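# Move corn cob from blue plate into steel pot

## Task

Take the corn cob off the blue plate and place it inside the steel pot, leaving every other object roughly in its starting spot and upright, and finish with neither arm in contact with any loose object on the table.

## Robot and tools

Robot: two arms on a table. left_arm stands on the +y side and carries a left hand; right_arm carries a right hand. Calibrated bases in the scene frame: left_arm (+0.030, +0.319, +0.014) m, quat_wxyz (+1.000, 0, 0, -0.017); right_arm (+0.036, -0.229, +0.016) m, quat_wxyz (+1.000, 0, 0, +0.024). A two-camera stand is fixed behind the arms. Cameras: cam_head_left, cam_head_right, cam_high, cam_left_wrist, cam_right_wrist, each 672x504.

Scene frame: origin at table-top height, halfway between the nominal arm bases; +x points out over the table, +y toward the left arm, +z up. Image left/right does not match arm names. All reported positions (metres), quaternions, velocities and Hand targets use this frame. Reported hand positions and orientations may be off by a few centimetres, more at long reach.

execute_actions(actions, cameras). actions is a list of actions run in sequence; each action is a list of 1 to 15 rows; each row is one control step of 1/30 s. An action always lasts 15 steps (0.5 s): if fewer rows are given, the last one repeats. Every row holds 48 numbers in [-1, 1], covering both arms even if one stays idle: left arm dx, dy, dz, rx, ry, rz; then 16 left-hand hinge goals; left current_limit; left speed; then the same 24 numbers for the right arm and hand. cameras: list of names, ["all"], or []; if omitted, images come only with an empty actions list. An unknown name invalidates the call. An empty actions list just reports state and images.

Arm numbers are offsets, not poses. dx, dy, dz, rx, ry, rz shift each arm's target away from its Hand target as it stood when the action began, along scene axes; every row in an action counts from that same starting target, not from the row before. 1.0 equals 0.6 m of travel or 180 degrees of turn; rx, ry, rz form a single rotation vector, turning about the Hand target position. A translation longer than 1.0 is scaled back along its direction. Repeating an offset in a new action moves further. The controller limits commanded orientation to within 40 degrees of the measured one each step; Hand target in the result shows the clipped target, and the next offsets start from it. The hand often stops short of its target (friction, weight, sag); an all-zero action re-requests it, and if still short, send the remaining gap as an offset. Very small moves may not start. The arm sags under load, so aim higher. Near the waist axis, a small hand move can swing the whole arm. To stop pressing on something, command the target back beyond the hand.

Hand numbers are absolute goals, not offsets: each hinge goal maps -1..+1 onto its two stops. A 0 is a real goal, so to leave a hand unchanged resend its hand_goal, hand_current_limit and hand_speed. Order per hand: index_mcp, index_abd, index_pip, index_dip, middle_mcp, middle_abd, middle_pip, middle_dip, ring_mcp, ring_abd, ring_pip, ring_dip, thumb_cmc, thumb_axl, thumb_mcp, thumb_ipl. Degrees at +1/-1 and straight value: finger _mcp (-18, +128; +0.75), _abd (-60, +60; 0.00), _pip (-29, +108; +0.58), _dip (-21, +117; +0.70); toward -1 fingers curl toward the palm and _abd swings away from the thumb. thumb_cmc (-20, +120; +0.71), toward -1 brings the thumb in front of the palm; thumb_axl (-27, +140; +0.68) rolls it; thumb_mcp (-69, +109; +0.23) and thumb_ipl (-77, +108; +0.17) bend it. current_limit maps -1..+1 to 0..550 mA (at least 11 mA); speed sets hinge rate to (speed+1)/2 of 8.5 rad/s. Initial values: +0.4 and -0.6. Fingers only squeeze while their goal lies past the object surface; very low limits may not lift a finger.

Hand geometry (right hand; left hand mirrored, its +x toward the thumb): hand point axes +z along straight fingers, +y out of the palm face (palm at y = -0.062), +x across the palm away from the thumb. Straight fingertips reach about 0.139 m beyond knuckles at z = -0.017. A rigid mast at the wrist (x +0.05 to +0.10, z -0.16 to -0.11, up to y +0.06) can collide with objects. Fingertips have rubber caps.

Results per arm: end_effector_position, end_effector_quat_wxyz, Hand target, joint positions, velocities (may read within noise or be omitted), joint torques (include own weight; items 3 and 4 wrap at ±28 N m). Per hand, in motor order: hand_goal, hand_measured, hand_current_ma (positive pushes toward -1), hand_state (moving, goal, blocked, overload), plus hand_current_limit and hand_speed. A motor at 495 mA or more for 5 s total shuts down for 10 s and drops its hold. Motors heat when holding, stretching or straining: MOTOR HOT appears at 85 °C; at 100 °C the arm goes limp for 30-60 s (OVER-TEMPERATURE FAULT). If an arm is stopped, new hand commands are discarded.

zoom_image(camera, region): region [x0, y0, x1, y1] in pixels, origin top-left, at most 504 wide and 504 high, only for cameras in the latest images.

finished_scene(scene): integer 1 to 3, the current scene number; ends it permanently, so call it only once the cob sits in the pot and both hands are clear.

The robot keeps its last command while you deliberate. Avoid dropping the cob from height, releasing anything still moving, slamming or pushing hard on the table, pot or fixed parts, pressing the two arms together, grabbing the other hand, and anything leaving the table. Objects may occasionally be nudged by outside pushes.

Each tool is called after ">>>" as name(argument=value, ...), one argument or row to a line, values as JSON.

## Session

>>> execute_actions(
  actions=[],
)

>>> zoom_image(
  camera="cam_high",
  region=[60, 120, 396, 372],
)

>>> zoom_image(
  camera="cam_head_right",
  region=[336, 220, 504, 346],
)

Scene clock: 0.00 s.
left_arm: end_effector_position=(+0.3062, +0.4060, +0.2075) hand_goal=(+0.754, +0.000, +0.576, +0.696, +0.754, +0.000, +0.576, +0.696, +0.754, +0.000, +0.576, +0.696, +0.714, +0.678, +0.226, +0.168) hand_measured=(+0.754, +0.000, +0.576, +0.696, +0.754, +0.000, +0.576, +0.696, +0.754, +0.000, +0.576, +0.696, +0.714, +0.678, +0.226, +0.168) hand_current_ma=(+0, +0, +0, +0, +0, +0, +0, +0, +0, +0, +0, +0, +0, +0, +0, +0) hand_state=(goal, goal, goal, goal, goal, goal, goal, goal, goal, goal, goal, goal, goal, goal, goal, goal) hand_current_limit=0.40 hand_speed=-0.60 end_effector_quat_wxyz=(+0.235, -0.132, +0.931, -0.248) | right_arm: end_effector_position=(+0.5471, +0.0368, +0.3692) hand_goal=(+0.754, +0.000, +0.576, +0.696, +0.754, +0.000, +0.576, +0.696, +0.754, +0.000, +0.576, +0.696, +0.714, +0.678, +0.226, +0.168) hand_measured=(+0.754, +0.000, +0.576, +0.696, +0.754, +0.000, +0.576, +0.696, +0.754, +0.000, +0.576, +0.696, +0.714, +0.678, +0.226, +0.168) hand_current_ma=(+0, +0, +0, +0, +0, +0, +0, +0, +0, +0, +0, +0, +0, +0, +0, +0) hand_state=(goal, goal, goal, goal, goal, goal, goal, goal, goal, goal, goal, goal, goal, goal, goal, goal) hand_current_limit=0.40 hand_speed=-0.60 end_effector_quat_wxyz=(+0.008, +0.638, +0.765, +0.085)
Joint positions: left_arm=[0.438 0.87 0.829 -1.151 0.6 -1.567] | right_arm=[0.514 1.569 1.776 -1.61 -0.038 0.384]
Joint velocities: within noise
Joint torques (N m): no reading
Heat: left arm: hottest elbow 41 °C; right arm: hottest elbow 37 °C.
Hand target: left_arm +0.3140, +0.4093, +0.2216; +0.250, -0.127, +0.928, -0.244 | right_arm +0.5499, +0.0385, +0.3856; +0.013, +0.637, +0.764, +0.102

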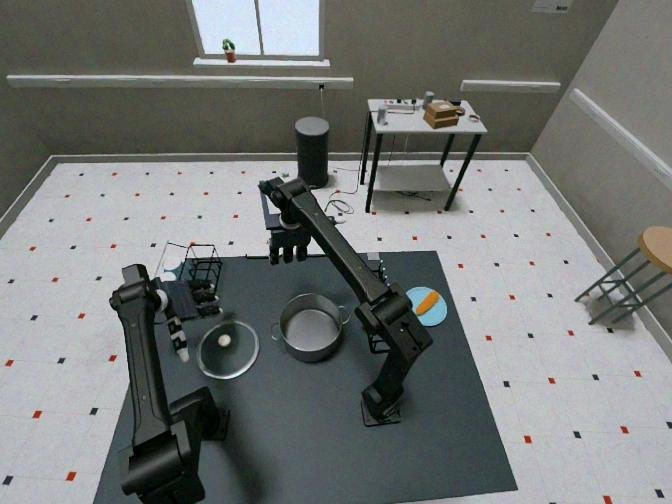

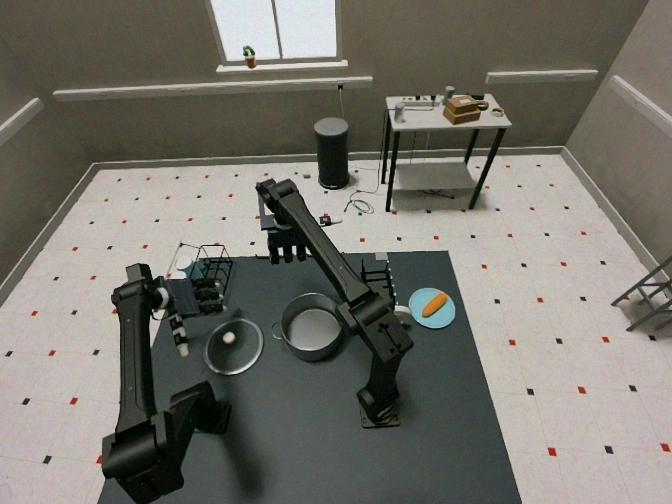

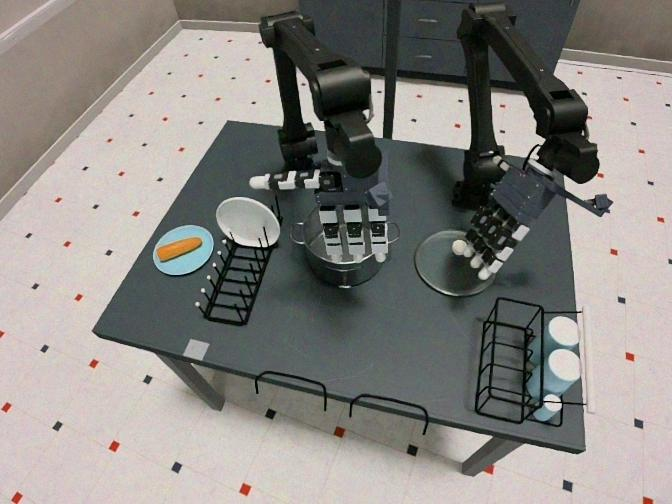

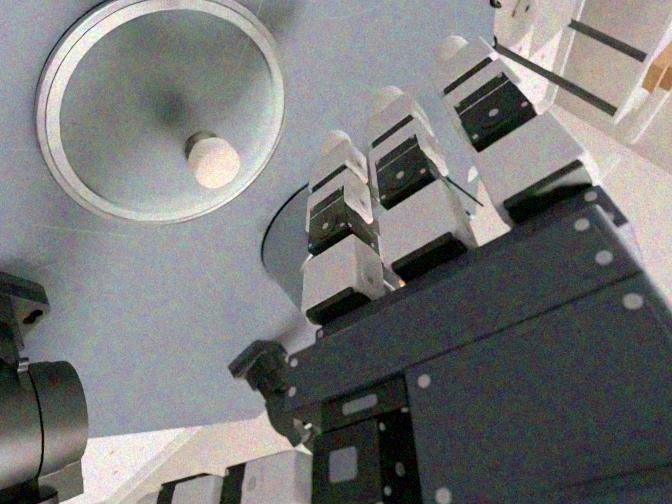

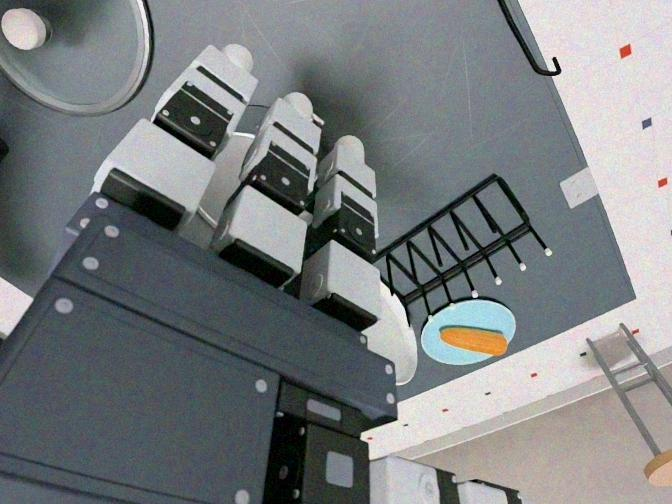

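Scaled by 1.500 from the camera's 672x504 image, which has a finer 960x720 frame.

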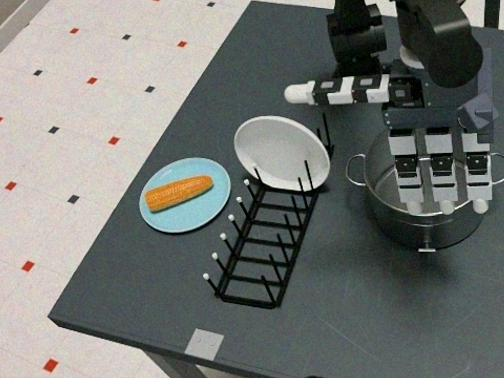

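Scaled by 3.000 from the camera's 672x504 image, which has a finer 960x720 frame.

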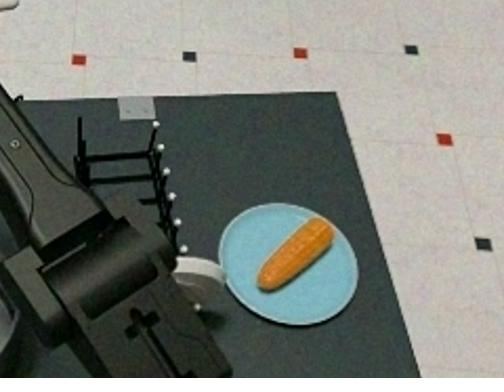

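>>> execute_actions(
  actions=[
    [[0,0,0,0,0,0,0.75,0,0.58,0.7,0.75,0,0.58,0.7,0.75,0,0.58,0.7,0.71,0.68,0.23,0.17,0.4,-0.6,-0.04,-0.16,0.03,0.1,0.046,-0.126,0.41,0,-0.31,0.7,0.41,0,-0.31,0.7,0.41,0,-0.31,0.7,-0.57,0.68,0.23,0.17,0.4,-0.6]],
    [[0,0,0,0,0,0,0.75,0,0.58,0.7,0.75,0,0.58,0.7,0.75,0,0.58,0.7,0.71,0.68,0.23,0.17,0.4,-0.6,-0.04,-0.16,0,0.1,0.046,-0.126,0.41,0,-0.31,0.7,0.41,0,-0.31,0.7,0.41,0,-0.31,0.7,-0.57,0.68,0.23,0.17,0.4,-0.6]],
    [[0,0,0,0,0,0,0.75,0,0.58,0.7,0.75,0,0.58,0.7,0.75,0,0.58,0.7,0.71,0.68,0.23,0.17,0.4,-0.6,-0.04,-0.16,0,0.1,0.046,-0.126,0.41,0,-0.31,0.7,0.41,0,-0.31,0.7,0.41,0,-0.31,0.7,-0.57,0.68,0.23,0.17,0.4,-0.6]],
    [[0,0,0,0,0,0,0.75,0,0.58,0.7,0.75,0,0.58,0.7,0.75,0,0.58,0.7,0.71,0.68,0.23,0.17,0.4,-0.6,-0.04,-0.16,-0.1,0.1,0.046,-0.126,0.41,0,-0.31,0.7,0.41,0,-0.31,0.7,0.41,0,-0.31,0.7,-0.57,0.68,0.23,0.17,0.4,-0.6]],
    [[0,0,0,0,0,0,0.75,0,0.58,0.7,0.75,0,0.58,0.7,0.75,0,0.58,0.7,0.71,0.68,0.23,0.17,0.4,-0.6,-0.04,-0.1725,-0.2,0.1,0.046,-0.126,0.41,0,-0.31,0.7,0.41,0,-0.31,0.7,0.41,0,-0.31,0.7,-0.57,0.68,0.23,0.17,0.4,-0.6]],
  ],
  cameras=["cam_high", "cam_head_left", "cam_right_wrist"],
)

>>> zoom_image(
  camera="cam_high",
  region=[282, 172, 422, 312],
)

Scene clock: 54.33 s.
left_arm: end_effector_position=(+0.3062, +0.4060, +0.2075) hand_goal=(+0.750, +0.000, +0.580, +0.700, +0.750, +0.000, +0.580, +0.700, +0.750, +0.000, +0.580, +0.700, +0.710, +0.680, +0.230, +0.170) hand_measured=(+0.746, +0.000, +0.576, +0.698, +0.746, +0.000, +0.576, +0.698, +0.746, +0.000, +0.576, +0.696, +0.708, +0.678, +0.224, +0.168) hand_current_ma=(-1, +0, -1, -1, -1, +0, -1, -1, -1, +0, -1, -1, +0, -1, -3, -1) hand_state=(goal, goal, goal, goal, goal, goal, goal, goal, goal, goal, goal, goal, goal, goal, goal, goal) hand_current_limit=0.40 hand_speed=-0.60 end_effector_quat_wxyz=(+0.235, -0.132, +0.931, -0.248) | right_arm: end_effector_position=(+0.4289, -0.4529, +0.2226) hand_goal=(+0.410, +0.000, -0.310, +0.700, +0.410, +0.000, -0.310, +0.700, +0.410, +0.000, -0.310, +0.700, -0.570, +0.680, +0.230, +0.170) hand_measured=(+0.404, +0.000, -0.308, +0.698, +0.402, +0.000, -0.308, +0.698, +0.404, +0.000, -0.308, +0.698, -0.568, +0.678, +0.226, +0.168) hand_current_ma=(-2, +0, +0, +0, -3, +0, +0, +0, -2, +0, +0, +0, +0, +0, -1, +0) hand_state=(goal, goal, goal, goal, goal, goal, goal, goal, goal, goal, goal, goal, goal, goal, goal, goal) hand_current_limit=0.40 hand_speed=-0.60 end_effector_quat_wxyz=(-0.500, +0.754, -0.319, +0.284)
Joint positions: left_arm=[0.438 0.87 0.829 -1.151 0.6 -1.567] | right_arm=[-0.867 1.447 1.194 -1.056 -1.212 1.734]
Joint torques (N m): left_arm=[-0.21 -3.55 12.21 0.94 0.5 0] | right_arm=[3.02 -11.75 8.54 1.48 -0.85 0.07]
Heat: left arm: hottest elbow 56 °C; right arm: hottest elbow 40 °C.
Hand target: left_arm +0.3140, +0.4093, +0.2216; +0.250, -0.127, +0.928, -0.244 | right_arm +0.4299, -0.4489, +0.2237; -0.494, +0.753, -0.325, +0.289
Off the commanded pose: left_arm 0.016 m, 2 deg | right_arm 0.004 m, 1 deg.
Images, in order (width x height): cam_head_left 672x504, cam_high 672x504, cam_right_wrist 672x504.

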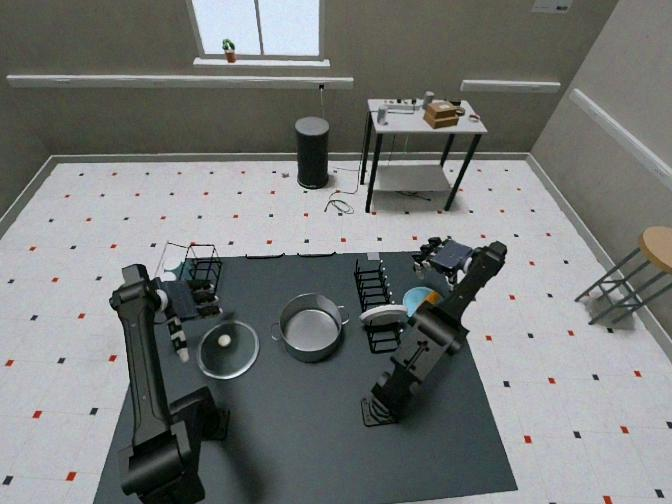

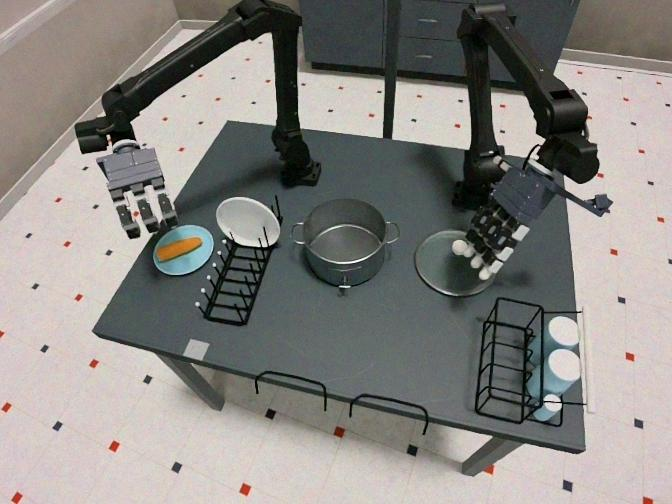

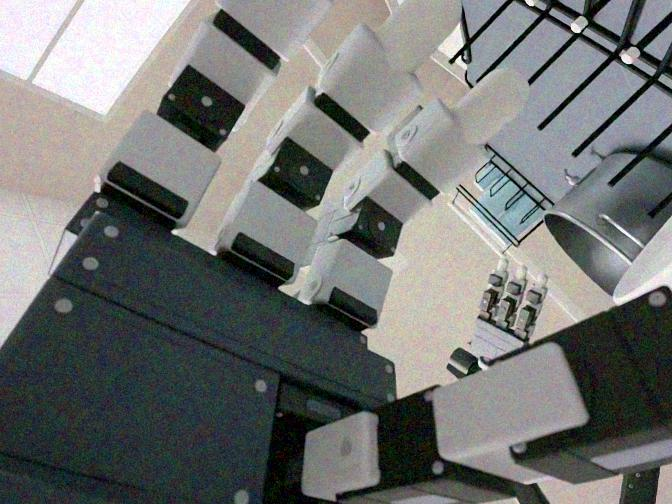

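Scaled by 3.600 from the camera's 672x504 image, which has a finer 960x720 frame.

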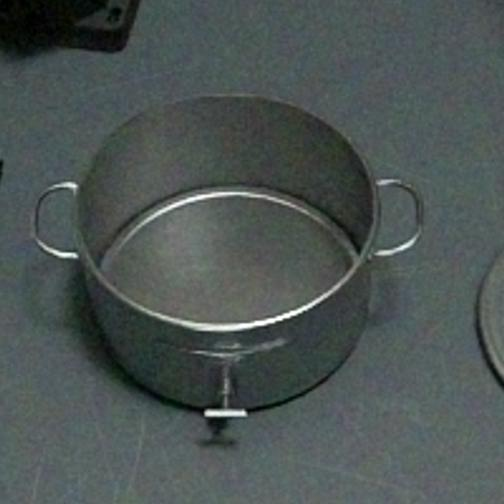

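>>> execute_actions(
  actions=[
    [[0,0,0,0,0,0,0.75,0,0.58,0.7,0.75,0,0.58,0.7,0.75,0,0.58,0.7,0.71,0.68,0.23,0.17,0.4,-0.6,0,0.003,-0.21,0,0,0,0.41,0,-0.31,0.7,0.41,0,-0.31,0.7,0.41,0,-0.31,0.7,-0.57,0.68,0.23,0.17,0.4,-0.6]],
    [[0,0,0,0,0,0,0.75,0,0.58,0.7,0.75,0,0.58,0.7,0.75,0,0.58,0.7,0.71,0.68,0.23,0.17,0.4,-0.6,0,0,-0.074,0,0,0,0.41,0,-0.31,0.7,0.41,0,-0.31,0.7,0.41,0,-0.31,0.7,-0.57,0.68,0.23,0.17,0.4,-0.6]],
  ],
  cameras=["cam_high", "cam_head_left", "cam_right_wrist"],
)

>>> zoom_image(
  camera="cam_high",
  region=[90, 160, 258, 286],
)

Scene clock: 85.73 s.
left_arm: end_effector_position=(+0.3062, +0.4060, +0.2075) hand_goal=(+0.750, +0.000, +0.580, +0.700, +0.750, +0.000, +0.580, +0.700, +0.750, +0.000, +0.580, +0.700, +0.710, +0.680, +0.230, +0.170) hand_measured=(+0.746, +0.000, +0.576, +0.698, +0.746, +0.000, +0.576, +0.698, +0.746, +0.000, +0.576, +0.696, +0.708, +0.678, +0.224, +0.168) hand_current_ma=(-1, +0, -1, -1, -1, +0, -1, -1, -1, +0, -1, -1, +0, -1, -3, -1) hand_state=(goal, goal, goal, goal, goal, goal, goal, goal, goal, goal, goal, goal, goal, goal, goal, goal) hand_current_limit=0.40 hand_speed=-0.60 end_effector_quat_wxyz=(+0.235, -0.132, +0.931, -0.248) | right_arm: end_effector_position=(+0.4297, -0.4520, +0.0608) hand_goal=(+0.410, +0.000, -0.310, +0.700, +0.410, +0.000, -0.310, +0.700, +0.410, +0.000, -0.310, +0.700, -0.570, +0.680, +0.230, +0.170) hand_measured=(+0.404, +0.004, -0.324, +0.692, +0.402, +0.000, -0.308, +0.698, +0.402, +0.000, -0.312, +0.698, -0.568, +0.678, +0.226, +0.168) hand_current_ma=(-2, +0, -6, -3, -3, +0, +0, +0, -3, +0, +0, +0, +0, +0, -1, +0) hand_state=(goal, goal, goal, goal, goal, goal, goal, goal, goal, goal, goal, goal, goal, goal, goal, goal) hand_current_limit=0.40 hand_speed=-0.60 end_effector_quat_wxyz=(-0.494, +0.751, -0.324, +0.294)
Joint positions: left_arm=[0.438 0.87 0.829 -1.151 0.6 -1.567] | right_arm=[-0.863 1.629 0.919 -0.518 -1.203 1.807]
Joint torques (N m): left_arm=[-0.21 -3.55 12.21 0.92 0.5 0] | right_arm=[3.25 -10.87 6.63 1.83 -0.64 0.02]
Heat: left arm: hottest elbow 59 °C; right arm: hottest elbow 40 °C.
Hand target: left_arm +0.3140, +0.4093, +0.2216; +0.250, -0.127, +0.928, -0.244 | right_arm +0.4299, -0.4471, +0.0532; -0.494, +0.753, -0.325, +0.289
Off the commanded pose: left_arm 0.016 m, 2 deg | right_arm 0.009 m, 1 deg.
Images, in order (width x height): cam_head_left 672x504, cam_high 672x504, cam_right_wrist 672x504.

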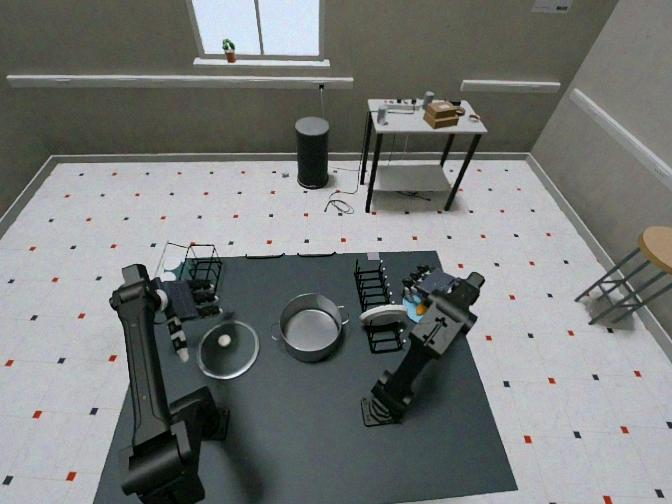

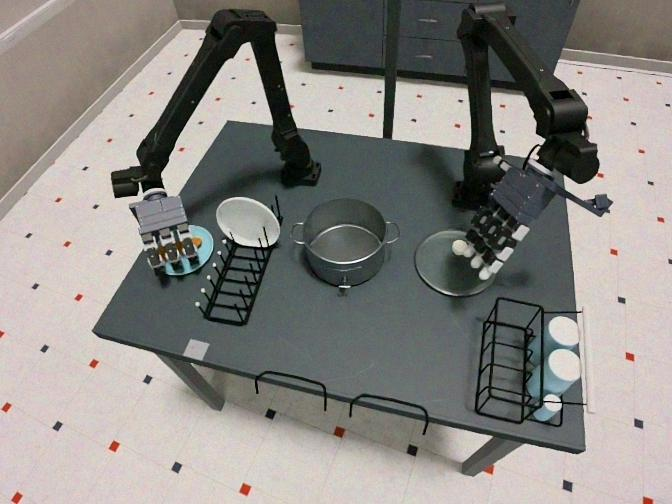

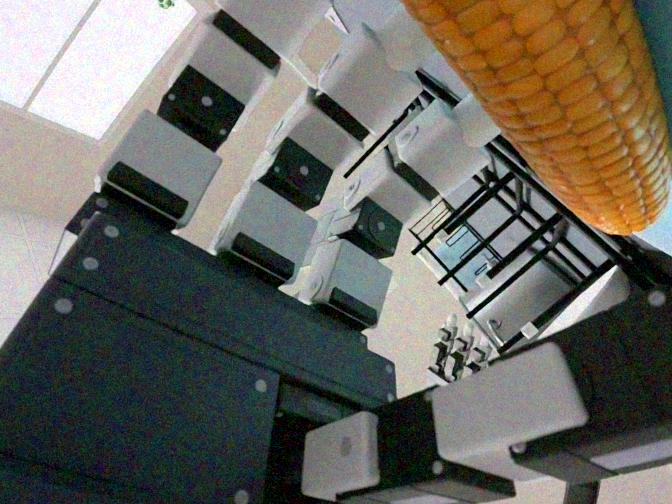

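Scaled by 3.000 from the camera's 672x504 image, which has a finer 960x720 frame.

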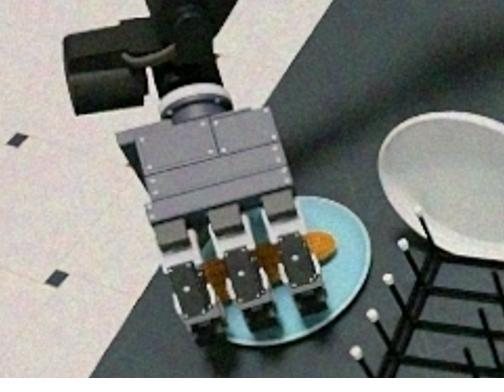

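>>> execute_actions(
  actions=[
    [[0,0,0,0,0,0,0.75,0,0.58,0.7,0.75,0,0.58,0.7,0.75,0,0.58,0.7,0.71,0.68,0.23,0.17,0.4,-0.6,0.012,0.01,0,0,0,0,0.41,0,-0.31,0.7,0.41,0,-0.31,0.7,0.41,0,-0.31,0.7,-0.57,0.68,0.23,0.17,0.4,-0.6]],
    [[0,0,0,0,0,0,0.75,0,0.58,0.7,0.75,0,0.58,0.7,0.75,0,0.58,0.7,0.71,0.68,0.23,0.17,0.4,-0.6,0,0,0,0,0,0,0.05,0,-0.31,0.7,0.05,0,-0.31,0.7,0.05,0,-0.31,0.7,-0.57,0.68,0,0.17,0.4,-0.85]],
  ],
  cameras=["cam_high", "cam_right_wrist"],
)

>>> zoom_image(
  camera="cam_high",
  region=[90, 160, 258, 286],
)

Scene clock: 103.13 s.
left_arm: end_effector_position=(+0.3062, +0.4060, +0.2075) hand_goal=(+0.750, +0.000, +0.580, +0.700, +0.750, +0.000, +0.580, +0.700, +0.750, +0.000, +0.580, +0.700, +0.710, +0.680, +0.230, +0.170) hand_measured=(+0.746, +0.000, +0.576, +0.698, +0.746, +0.000, +0.576, +0.698, +0.746, +0.000, +0.576, +0.696, +0.708, +0.678, +0.224, +0.168) hand_current_ma=(-1, +0, -1, -1, -1, +0, -1, -1, -1, +0, -1, -1, +0, -1, -3, -1) hand_state=(goal, goal, goal, goal, goal, goal, goal, goal, goal, goal, goal, goal, goal, goal, goal, goal) hand_current_limit=0.40 hand_speed=-0.60 end_effector_quat_wxyz=(+0.235, -0.132, +0.931, -0.248) | right_arm: end_effector_position=(+0.4394, -0.4441, +0.0593) hand_goal=(+0.050, +0.000, -0.310, +0.700, +0.050, +0.000, -0.310, +0.700, +0.050, +0.000, -0.310, +0.700, -0.570, +0.680, +0.000, +0.170) hand_measured=(+0.102, -0.002, -0.300, +0.704, +0.056, +0.000, -0.308, +0.698, +0.050, +0.000, -0.312, +0.698, -0.572, +0.680, +0.016, +0.176) hand_current_ma=(+75, +0, +4, +1, +2, +0, +0, +0, +0, +0, +0, +0, +0, +0, +13, +3) hand_state=(blocked, goal, goal, goal, goal, goal, goal, goal, goal, goal, goal, goal, goal, goal, goal, goal) hand_current_limit=0.40 hand_speed=-0.85 end_effector_quat_wxyz=(-0.494, +0.753, -0.321, +0.293)
Joint positions: left_arm=[0.438 0.87 0.829 -1.151 0.6 -1.567] | right_arm=[-0.833 1.629 0.909 -0.452 -1.192 1.865]
Joint torques (N m): left_arm=[-0.21 -3.55 12.21 0.94 0.5 0] | right_arm=[2.61 -11.11 6.61 1.54 -0.64 0]
Heat: left arm: hottest elbow 60 °C; right arm: hottest elbow 39 °C.
Hand target: left_arm +0.3140, +0.4093, +0.2216; +0.250, -0.127, +0.928, -0.244 | right_arm +0.4371, -0.4411, +0.0532; -0.494, +0.753, -0.325, +0.289
Off the commanded pose: left_arm 0.016 m, 2 deg | right_arm 0.007 m, 1 deg.
Images, in order (width x height): cam_high 672x504, cam_right_wrist 672x504.

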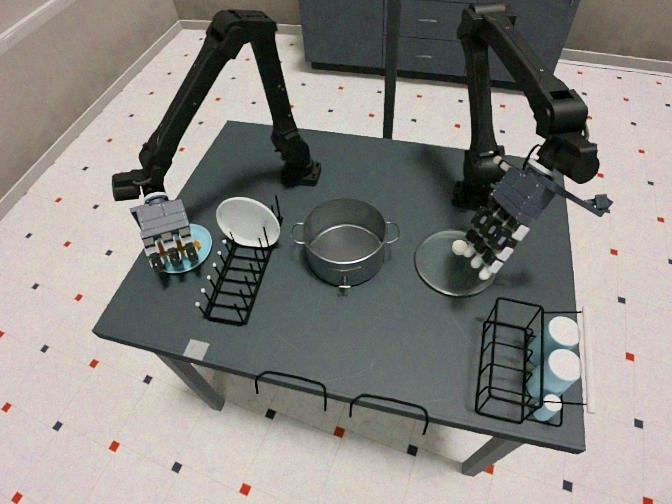

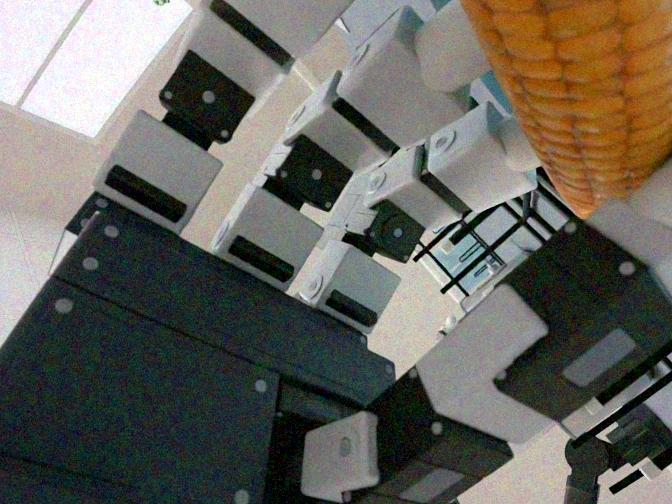

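Scaled by 3.000 from the camera's 672x504 image, which has a finer 960x720 frame.

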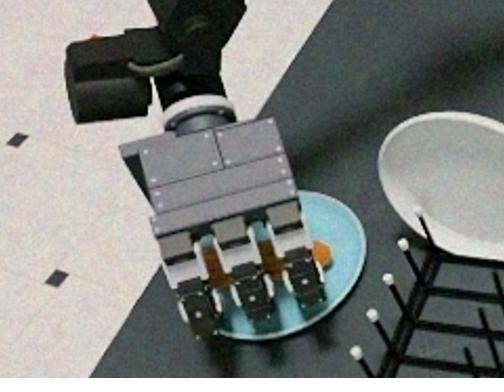

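>>> execute_actions(
  actions=[
    [[0,0,0,0,0,0,0.75,0,0.58,0.7,0.75,0,0.58,0.7,0.75,0,0.58,0.7,0.71,0.68,0.23,0.17,0.4,-0.6,0,0,0,0,0,0,-0.13,0,-0.33,0.7,-0.13,0,-0.33,0.7,0.0,0,-0.33,0.7,-0.57,0.68,-0.28,0.15,0.4,-0.85]],
    [[0,0,0,0,0,0,0.75,0,0.58,0.7,0.75,0,0.58,0.7,0.75,0,0.58,0.7,0.71,0.68,0.23,0.17,0.4,-0.6,0,0,0.1,0,0,0,-0.13,0,-0.33,0.7,-0.13,0,-0.33,0.7,0.0,0,-0.33,0.7,-0.57,0.68,-0.28,0.15,0.4,-0.85]],
  ],
  cameras=["cam_high", "cam_right_wrist"],
)

>>> zoom_image(
  camera="cam_high",
  region=[90, 160, 258, 286],
)

Scene clock: 116.77 s.
left_arm: end_effector_position=(+0.3062, +0.4060, +0.2075) hand_goal=(+0.750, +0.000, +0.580, +0.700, +0.750, +0.000, +0.580, +0.700, +0.750, +0.000, +0.580, +0.700, +0.710, +0.680, +0.230, +0.170) hand_measured=(+0.746, +0.000, +0.576, +0.698, +0.746, +0.000, +0.576, +0.698, +0.746, +0.000, +0.576, +0.696, +0.708, +0.678, +0.224, +0.168) hand_current_ma=(-1, +0, -1, -1, -1, +0, -1, -1, -1, +0, -1, -1, +0, -1, -3, -1) hand_state=(goal, goal, goal, goal, goal, goal, goal, goal, goal, goal, goal, goal, goal, goal, goal, goal) hand_current_limit=0.40 hand_speed=-0.60 end_effector_quat_wxyz=(+0.235, -0.132, +0.931, -0.248) | right_arm: end_effector_position=(+0.4201, -0.4258, +0.0904) hand_goal=(-0.130, +0.000, -0.330, +0.700, -0.130, +0.000, -0.330, +0.700, +0.000, +0.000, -0.330, +0.700, -0.570, +0.680, -0.280, +0.150) hand_measured=(+0.074, -0.004, -0.296, +0.718, -0.016, -0.004, -0.296, +0.714, +0.002, +0.000, -0.324, +0.698, -0.550, +0.680, +0.016, +0.186) hand_current_ma=(+385, -1, +31, +10, +285, -1, +31, +8, +0, +0, +2, +0, +13, +0, +385, +60) hand_state=(blocked, goal, blocked, goal, blocked, goal, blocked, goal, goal, goal, goal, goal, goal, goal, blocked, blocked) hand_current_limit=0.40 hand_speed=-0.85 end_effector_quat_wxyz=(-0.501, +0.748, -0.343, +0.267)
Joint positions: left_arm=[0.438 0.87 0.829 -1.151 0.6 -1.567] | right_arm=[-0.833 1.537 0.908 -0.605 -1.186 1.873]
Joint torques (N m): left_arm=[-0.21 -3.55 12.21 0.94 0.5 0] | right_arm=[2.49 -11.63 12.22 0.8 -0.91 -0.02]
Heat: left arm: hottest elbow 60 °C; right arm: hottest elbow 39 °C.
Hand target: left_arm +0.3140, +0.4093, +0.2216; +0.250, -0.127, +0.928, -0.244 | right_arm +0.4372, -0.4412, +0.1133; -0.494, +0.753, -0.325, +0.289
Off the commanded pose: left_arm 0.016 m, 2 deg | right_arm 0.032 m, 3 deg.
Images, in order (width x height): cam_high 672x504, cam_right_wrist 672x504.

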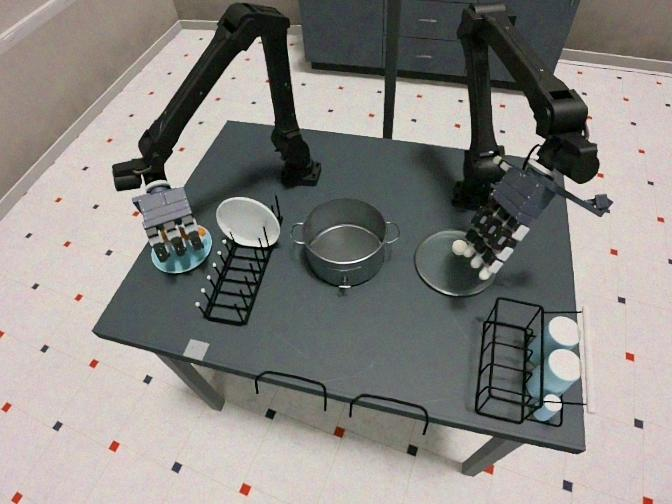

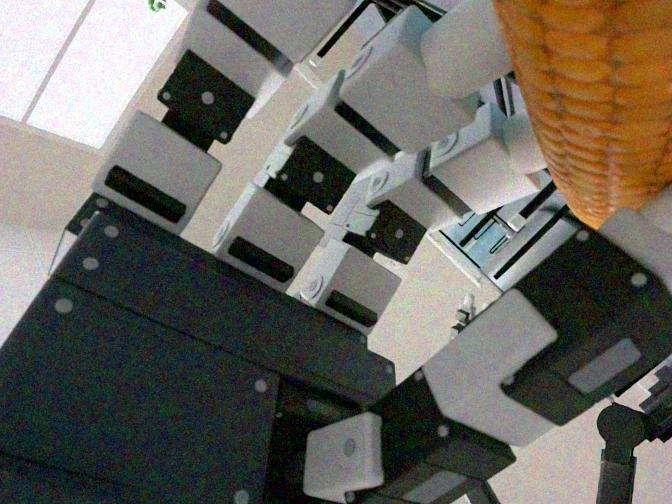

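Scaled by 3.000 from the camera's 672x504 image, which has a finer 960x720 frame.

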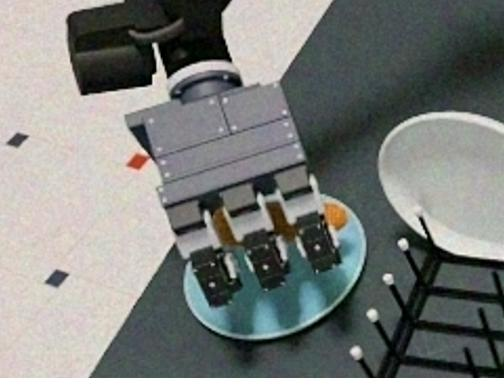

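>>> execute_actions(
  actions=[
    [[0,0,0,0,0,0,0.75,0,0.58,0.7,0.75,0,0.58,0.7,0.75,0,0.58,0.7,0.71,0.68,0.23,0.17,0.4,-0.6,0,0,0.18,-0.0475,0.0683,0,-0.13,0,-0.33,0.7,-0.13,0,-0.33,0.7,0.0,0,-0.33,0.7,-0.57,0.68,-0.28,0.15,0.4,-0.85]],
    [[0,0,0,0,0,0,0.75,0,0.58,0.7,0.75,0,0.58,0.7,0.75,0,0.58,0.7,0.71,0.68,0.23,0.17,0.4,-0.6,0,0,0.18,-0.0475,0.0683,0,-0.13,0,-0.33,0.7,-0.13,0,-0.33,0.7,0.0,0,-0.33,0.7,-0.57,0.68,-0.28,0.15,0.4,-0.85]],
    [[0,0,0,0,0,0,0.75,0,0.58,0.7,0.75,0,0.58,0.7,0.75,0,0.58,0.7,0.71,0.68,0.23,0.17,0.4,-0.6,-0.056,0.177,0,0,0,0.111,-0.13,0,-0.33,0.7,-0.13,0,-0.33,0.7,0.0,0,-0.33,0.7,-0.57,0.68,-0.28,0.15,0.4,-0.85]],
    [[0,0,0,0,0,0,0.75,0,0.58,0.7,0.75,0,0.58,0.7,0.75,0,0.58,0.7,0.71,0.68,0.23,0.17,0.4,-0.6,-0.056,0.177,0,0,0,0.111,-0.13,0,-0.33,0.7,-0.13,0,-0.33,0.7,0.0,0,-0.33,0.7,-0.57,0.68,-0.28,0.15,0.4,-0.85]],
    [[0,0,0,0,0,0,0.75,0,0.58,0.7,0.75,0,0.58,0.7,0.75,0,0.58,0.7,0.71,0.68,0.23,0.17,0.4,-0.6,-0.056,0.177,0,0,0,0.111,-0.13,0,-0.33,0.7,-0.13,0,-0.33,0.7,0.0,0,-0.33,0.7,-0.57,0.68,-0.28,0.15,0.4,-0.85]],
    [[0,0,0,0,0,0,0.75,0,0.58,0.7,0.75,0,0.58,0.7,0.75,0,0.58,0.7,0.71,0.68,0.23,0.17,0.4,-0.6,-0.056,0.177,0,0,0,0.111,-0.13,0,-0.33,0.7,-0.13,0,-0.33,0.7,0.0,0,-0.33,0.7,-0.57,0.68,-0.28,0.15,0.4,-0.85]],
    [[0,0,0,0,0,0,0.75,0,0.58,0.7,0.75,0,0.58,0.7,0.75,0,0.58,0.7,0.71,0.68,0.23,0.17,0.4,-0.6,0,0,-0.15,-0.0604,-0.028,0,-0.13,0,-0.33,0.7,-0.13,0,-0.33,0.7,0.0,0,-0.33,0.7,-0.57,0.68,-0.28,0.15,0.4,-0.85]],
    [[0,0,0,0,0,0,0.75,0,0.58,0.7,0.75,0,0.58,0.7,0.75,0,0.58,0.7,0.71,0.68,0.23,0.17,0.4,-0.6,0,0,-0.15,0,0,0,-0.13,0,-0.33,0.7,-0.13,0,-0.33,0.7,0.0,0,-0.33,0.7,-0.57,0.68,-0.28,0.15,0.4,-0.85]],
  ],
  cameras=["cam_high", "cam_head_left", "cam_right_wrist"],
)

>>> zoom_image(
  camera="cam_high",
  region=[242, 132, 442, 332],
)

>>> zoom_image(
  camera="cam_head_left",
  region=[230, 230, 406, 362],
)

Scene clock: 161.57 s.
left_arm: end_effector_position=(+0.3062, +0.4060, +0.2075) hand_goal=(+0.750, +0.000, +0.580, +0.700, +0.750, +0.000, +0.580, +0.700, +0.750, +0.000, +0.580, +0.700, +0.710, +0.680, +0.230, +0.170) hand_measured=(+0.746, +0.000, +0.576, +0.698, +0.746, +0.000, +0.576, +0.698, +0.746, +0.000, +0.576, +0.696, +0.708, +0.678, +0.224, +0.168) hand_current_ma=(-1, +0, -1, -1, -1, +0, -1, -1, -1, +0, -1, -1, +0, -1, -3, -1) hand_state=(goal, goal, goal, goal, goal, goal, goal, goal, goal, goal, goal, goal, goal, goal, goal, goal) hand_current_limit=0.40 hand_speed=-0.60 end_effector_quat_wxyz=(+0.235, -0.132, +0.931, -0.248) | right_arm: end_effector_position=(+0.3009, -0.0201, +0.1439) hand_goal=(-0.130, +0.000, -0.330, +0.700, -0.130, +0.000, -0.330, +0.700, +0.000, +0.000, -0.330, +0.700, -0.570, +0.680, -0.280, +0.150) hand_measured=(+0.072, -0.004, -0.294, +0.718, -0.020, -0.006, -0.292, +0.718, +0.004, +0.000, -0.324, +0.698, -0.550, +0.680, +0.016, +0.186) hand_current_ma=(+385, -1, +36, +12, +268, -1, +39, +10, +1, +0, +2, +0, +13, +0, +385, +62) hand_state=(blocked, goal, blocked, goal, blocked, goal, blocked, goal, goal, goal, goal, goal, goal, goal, blocked, blocked) hand_current_limit=0.40 hand_speed=-0.85 end_effector_quat_wxyz=(-0.235, +0.931, +0.273, -0.058)
Joint positions: left_arm=[0.438 0.87 0.829 -1.151 0.6 -1.567] | right_arm=[0.6 1.304 0.99 -1.194 -0.484 1.663]
Joint torques (N m): left_arm=[-0.26 -3.55 12.21 0.94 0.5 0] | right_arm=[2.96 -8.64 9.37 1.13 -0.1 0.16]
Heat: left arm: hottest elbow 62 °C; right arm: hottest elbow 42 °C.
Hand target: left_arm +0.3140, +0.4093, +0.2216; +0.250, -0.127, +0.928, -0.244 | right_arm +0.3028, -0.0164, +0.1493; -0.236, +0.932, +0.272, -0.048
Off the commanded pose: left_arm 0.016 m, 2 deg | right_arm 0.007 m, 1 deg.
Images, in order (width x height): cam_head_left 672x504, cam_high 672x504, cam_right_wrist 672x504.

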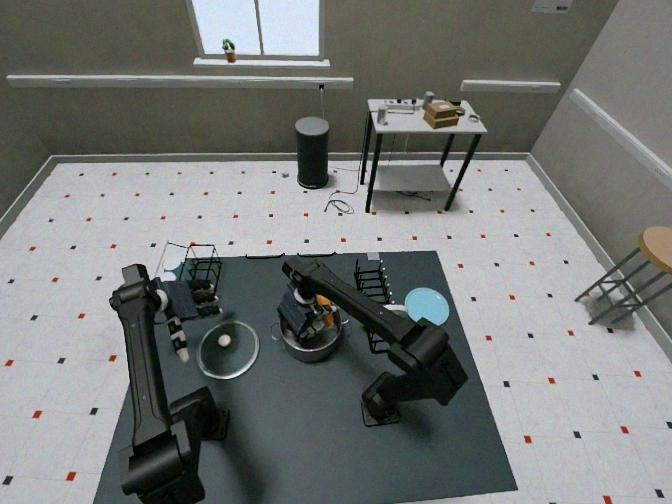

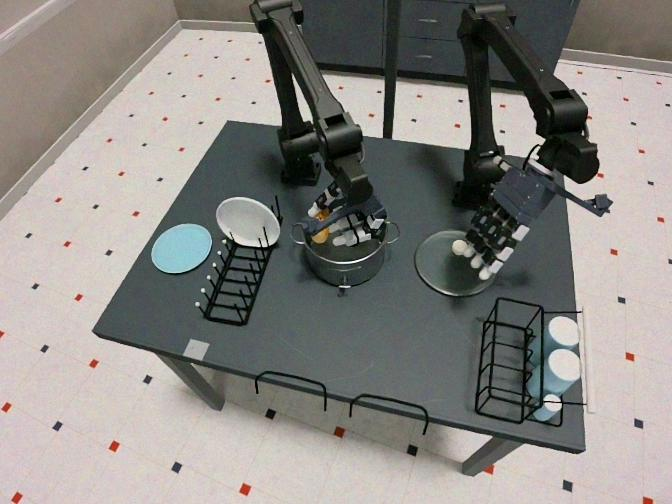

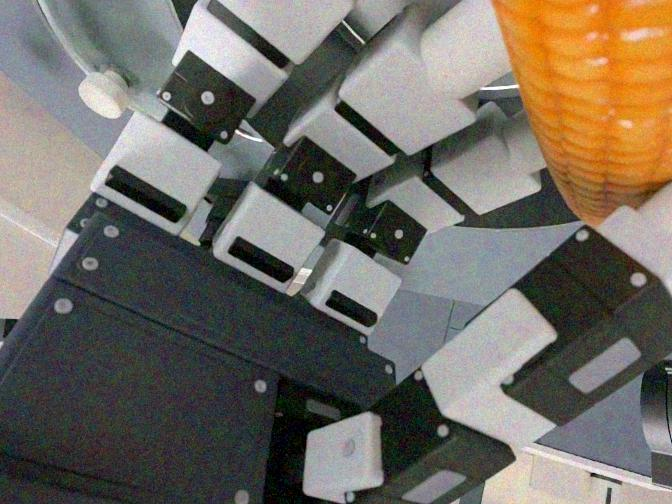

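Scaled by 2.520 from the camera's 672x504 image, which has a finer 960x720 frame.

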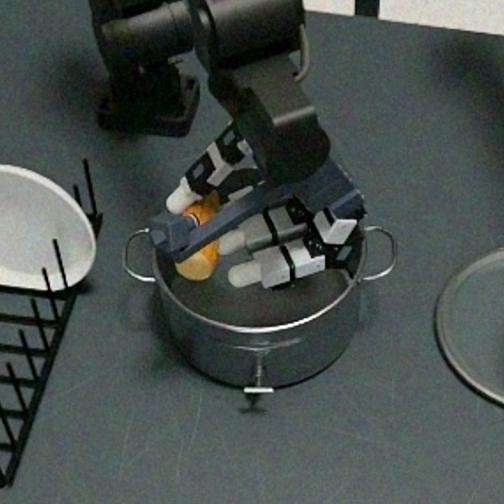

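Scaled by 2.864 from the camera's 672x504 image, which has a finer 960x720 frame.

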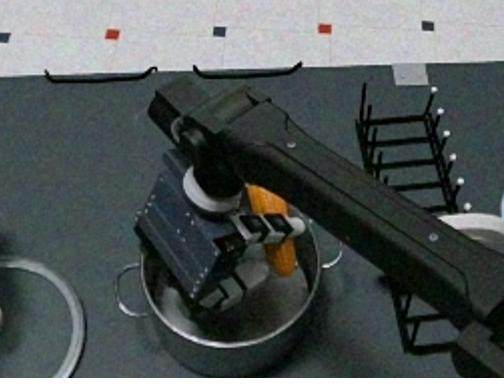

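>>> execute_actions(
  actions=[
    [[0,0,0,0,0,0,0.75,0,0.58,0.7,0.75,0,0.58,0.7,0.75,0,0.58,0.7,0.71,0.68,0.23,0.17,0.4,-0.6,0.004,0.004,-0.09,0,0,0,-0.13,0,-0.33,0.7,-0.13,0,-0.33,0.7,0.0,0,-0.33,0.7,-0.57,0.68,-0.28,0.15,0.4,-0.85]],
    [[0,0,0,0,0,0,0.75,0,0.58,0.7,0.75,0,0.58,0.7,0.75,0,0.58,0.7,0.71,0.68,0.23,0.17,0.4,-0.6,0,0,-0.072,0,0,0,-0.13,0,-0.33,0.7,-0.13,0,-0.33,0.7,0.0,0,-0.33,0.7,-0.57,0.68,-0.28,0.15,0.4,-0.85]],
  ],
  cameras=["cam_high", "cam_head_left", "cam_right_wrist"],
)

>>> zoom_image(
  camera="cam_high",
  region=[282, 172, 422, 312],
)

>>> zoom_image(
  camera="cam_head_left",
  region=[230, 230, 406, 362],
)

Scene clock: 177.37 s.
left_arm: end_effector_position=(+0.3062, +0.4060, +0.2075) hand_goal=(+0.750, +0.000, +0.580, +0.700, +0.750, +0.000, +0.580, +0.700, +0.750, +0.000, +0.580, +0.700, +0.710, +0.680, +0.230, +0.170) hand_measured=(+0.746, +0.000, +0.576, +0.698, +0.746, +0.000, +0.576, +0.698, +0.746, +0.000, +0.576, +0.696, +0.708, +0.678, +0.224, +0.168) hand_current_ma=(-1, +0, -1, -1, -1, +0, -1, -1, -1, +0, -1, -1, +0, -1, -3, -1) hand_state=(goal, goal, goal, goal, goal, goal, goal, goal, goal, goal, goal, goal, goal, goal, goal, goal) hand_current_limit=0.40 hand_speed=-0.60 end_effector_quat_wxyz=(+0.235, -0.132, +0.931, -0.248) | right_arm: end_effector_position=(+0.3051, -0.0171, +0.0643) hand_goal=(-0.130, +0.000, -0.330, +0.700, -0.130, +0.000, -0.330, +0.700, +0.000, +0.000, -0.330, +0.700, -0.570, +0.680, -0.280, +0.150) hand_measured=(+0.072, -0.004, -0.290, +0.720, -0.020, -0.006, -0.290, +0.718, -0.002, +0.000, -0.324, +0.698, -0.550, +0.680, +0.016, +0.186) hand_current_ma=(+385, -1, +41, +14, +268, -1, +41, +10, -1, +0, +2, +0, +13, +0, +385, +62) hand_state=(blocked, goal, blocked, blocked, blocked, goal, blocked, goal, goal, goal, goal, goal, goal, goal, blocked, blocked) hand_current_limit=0.40 hand_speed=-0.85 end_effector_quat_wxyz=(-0.241, +0.931, +0.272, -0.044)
Joint positions: left_arm=[0.438 0.87 0.829 -1.151 0.6 -1.567] | right_arm=[0.597 1.393 0.845 -0.927 -0.487 1.671]
Joint torques (N m): left_arm=[-0.21 -3.55 12.21 0.92 0.5 0] | right_arm=[3.25 -5.54 7.35 2 0.02 0.07]
Heat: left arm: hottest elbow 62 °C; right arm: hottest elbow 42 °C.
Hand target: left_arm +0.3140, +0.4093, +0.2216; +0.250, -0.127, +0.928, -0.244 | right_arm +0.3052, -0.0139, +0.0520; -0.236, +0.932, +0.272, -0.048
Off the commanded pose: left_arm 0.016 m, 2 deg | right_arm 0.013 m, 1 deg.
Images, in order (width x height): cam_head_left 672x504, cam_high 672x504, cam_right_wrist 672x504.

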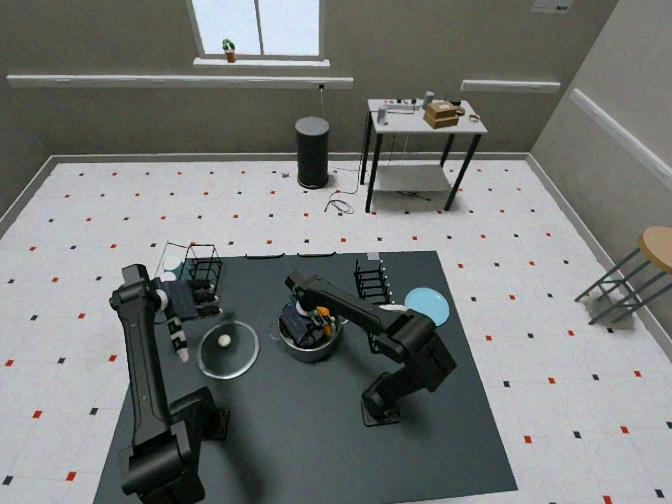

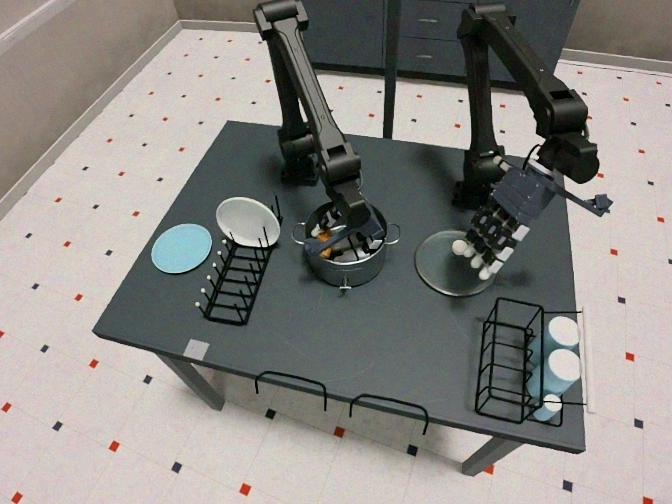

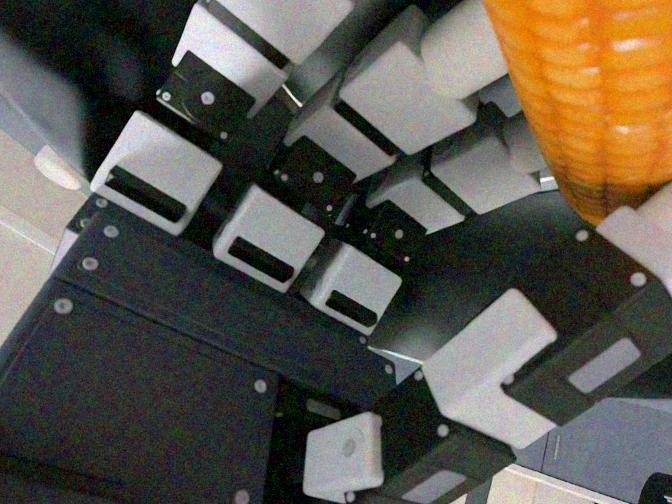

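Scaled by 3.600 from the camera's 672x504 image, which has a finer 960x720 frame.

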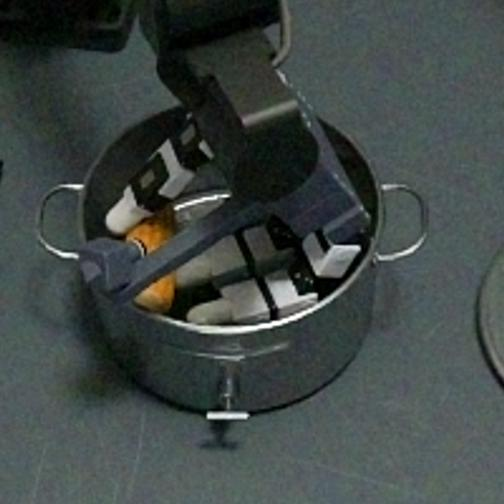

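Scaled by 2.864 from the camera's 672x504 image, which has a finer 960x720 frame.

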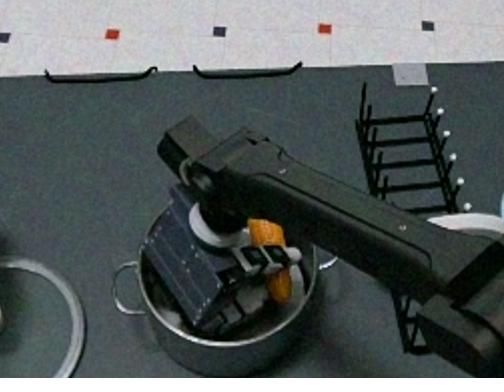

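>>> execute_actions(
  actions=[
    [[0,0,0,0,0,0,0.75,0,0.58,0.7,0.75,0,0.58,0.7,0.75,0,0.58,0.7,0.71,0.68,0.23,0.17,0.4,-0.6,0.011,0.014,0.04,0,0,0,-0.13,0,-0.33,0.7,-0.13,0,-0.33,0.7,0.0,0,-0.33,0.7,-0.57,0.68,-0.28,0.15,0.4,-0.85]],
    [[0,0,0,0,0,0,0.75,0,0.58,0.7,0.75,0,0.58,0.7,0.75,0,0.58,0.7,0.71,0.68,0.23,0.17,0.4,-0.6,0,0,-0.04,0,0,0,-0.13,0,-0.33,0.7,-0.13,0,-0.33,0.7,0.0,0,-0.33,0.7,-0.57,0.68,-0.28,0.15,0.4,-0.85]],
  ],
  cameras=["cam_high", "cam_head_left", "cam_right_wrist"],
)

>>> zoom_image(
  camera="cam_high",
  region=[282, 172, 422, 312],
)

>>> zoom_image(
  camera="cam_head_left",
  region=[250, 250, 370, 370],
)

Scene clock: 207.80 s.
left_arm: end_effector_position=(+0.3062, +0.4060, +0.2075) hand_goal=(+0.750, +0.000, +0.580, +0.700, +0.750, +0.000, +0.580, +0.700, +0.750, +0.000, +0.580, +0.700, +0.710, +0.680, +0.230, +0.170) hand_measured=(+0.746, +0.000, +0.576, +0.698, +0.746, +0.000, +0.576, +0.698, +0.746, +0.000, +0.576, +0.696, +0.708, +0.678, +0.224, +0.168) hand_current_ma=(-1, +0, -1, -1, -1, +0, -1, -1, -1, +0, -1, -1, +0, -1, -3, -1) hand_state=(goal, goal, goal, goal, goal, goal, goal, goal, goal, goal, goal, goal, goal, goal, goal, goal) hand_current_limit=0.40 hand_speed=-0.60 end_effector_quat_wxyz=(+0.235, -0.132, +0.931, -0.248) | right_arm: end_effector_position=(+0.3086, -0.0133, +0.0631) hand_goal=(-0.130, +0.000, -0.330, +0.700, -0.130, +0.000, -0.330, +0.700, +0.000, +0.000, -0.330, +0.700, -0.570, +0.680, -0.280, +0.150) hand_measured=(+0.072, +0.004, -0.290, +0.722, -0.022, -0.012, -0.290, +0.718, +0.002, +0.000, -0.324, +0.698, -0.548, +0.682, +0.016, +0.186) hand_current_ma=(+385, +0, +43, +15, +259, -5, +41, +10, +0, +0, +2, +0, +15, +0, +385, +62) hand_state=(blocked, goal, blocked, blocked, blocked, goal, blocked, goal, goal, goal, goal, goal, blocked, goal, blocked, blocked) hand_current_limit=0.40 hand_speed=-0.85 end_effector_quat_wxyz=(-0.242, +0.931, +0.271, -0.043)
Joint positions: left_arm=[0.438 0.87 0.829 -1.151 0.6 -1.567] | right_arm=[0.599 1.406 0.854 -0.919 -0.487 1.675]
Joint torques (N m): left_arm=[-0.26 -3.55 12.21 0.92 0.5 0] | right_arm=[3.84 -4.66 8.75 1.99 0.06 0.14]
Heat: left arm: hottest elbow 63 °C; right arm: hottest elbow 41 °C.
Hand target: left_arm +0.3140, +0.4093, +0.2216; +0.250, -0.127, +0.928, -0.244 | right_arm +0.3116, -0.0056, +0.0519; -0.236, +0.932, +0.272, -0.048
Off the commanded pose: left_arm 0.016 m, 2 deg | right_arm 0.014 m, 1 deg.
Images, in order (width x height): cam_head_left 672x504, cam_high 672x504, cam_right_wrist 672x504.

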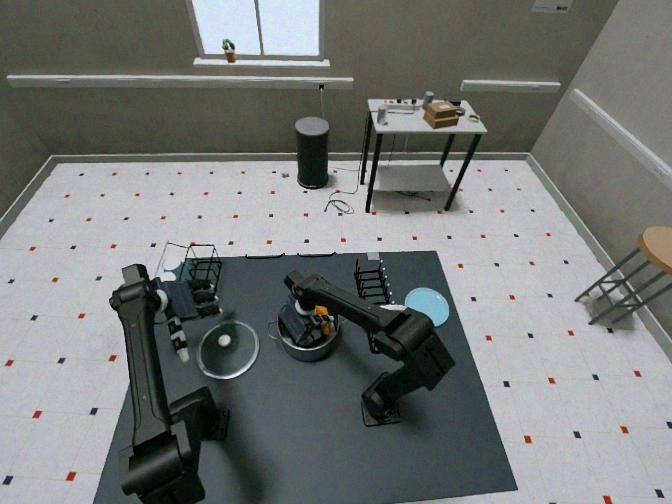

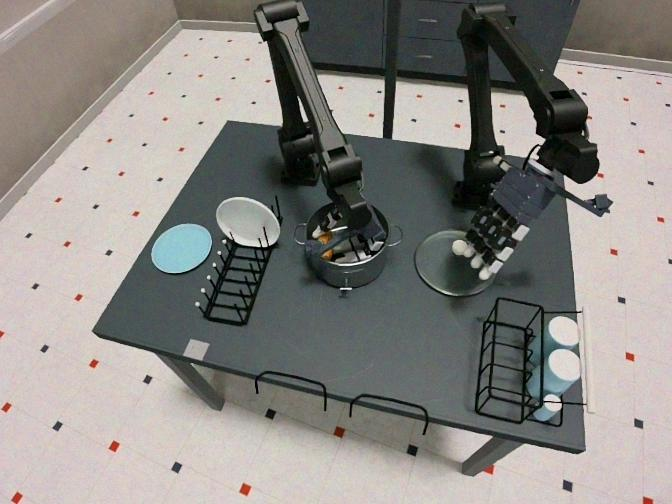

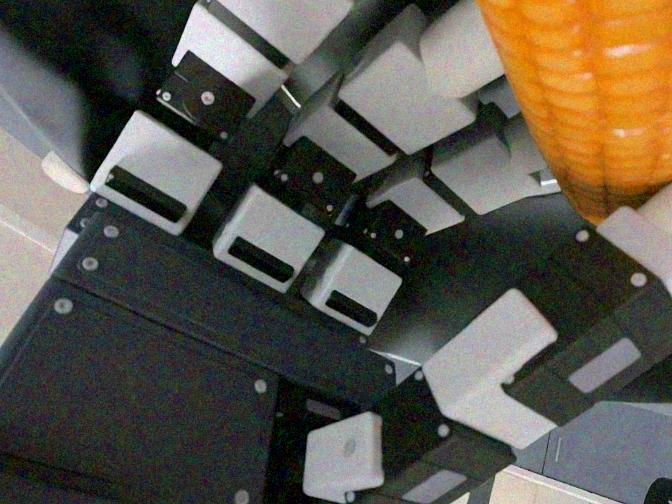

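Scaled by 3.600 from the camera's 672x504 image, which has a finer 960x720 frame.

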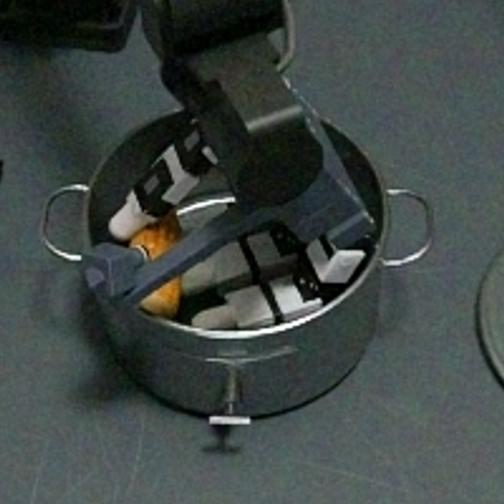

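Scaled by 4.200 from the camera's 672x504 image, which has a finer 960x720 frame.

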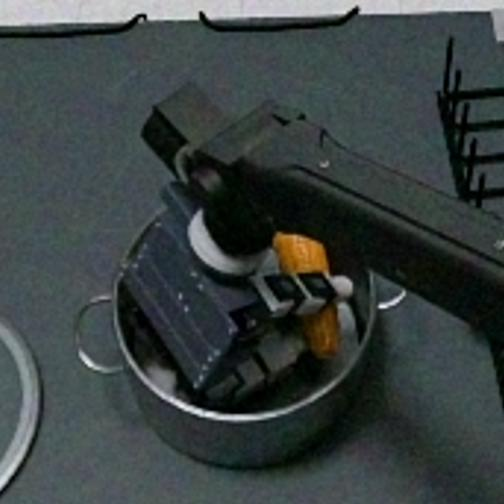

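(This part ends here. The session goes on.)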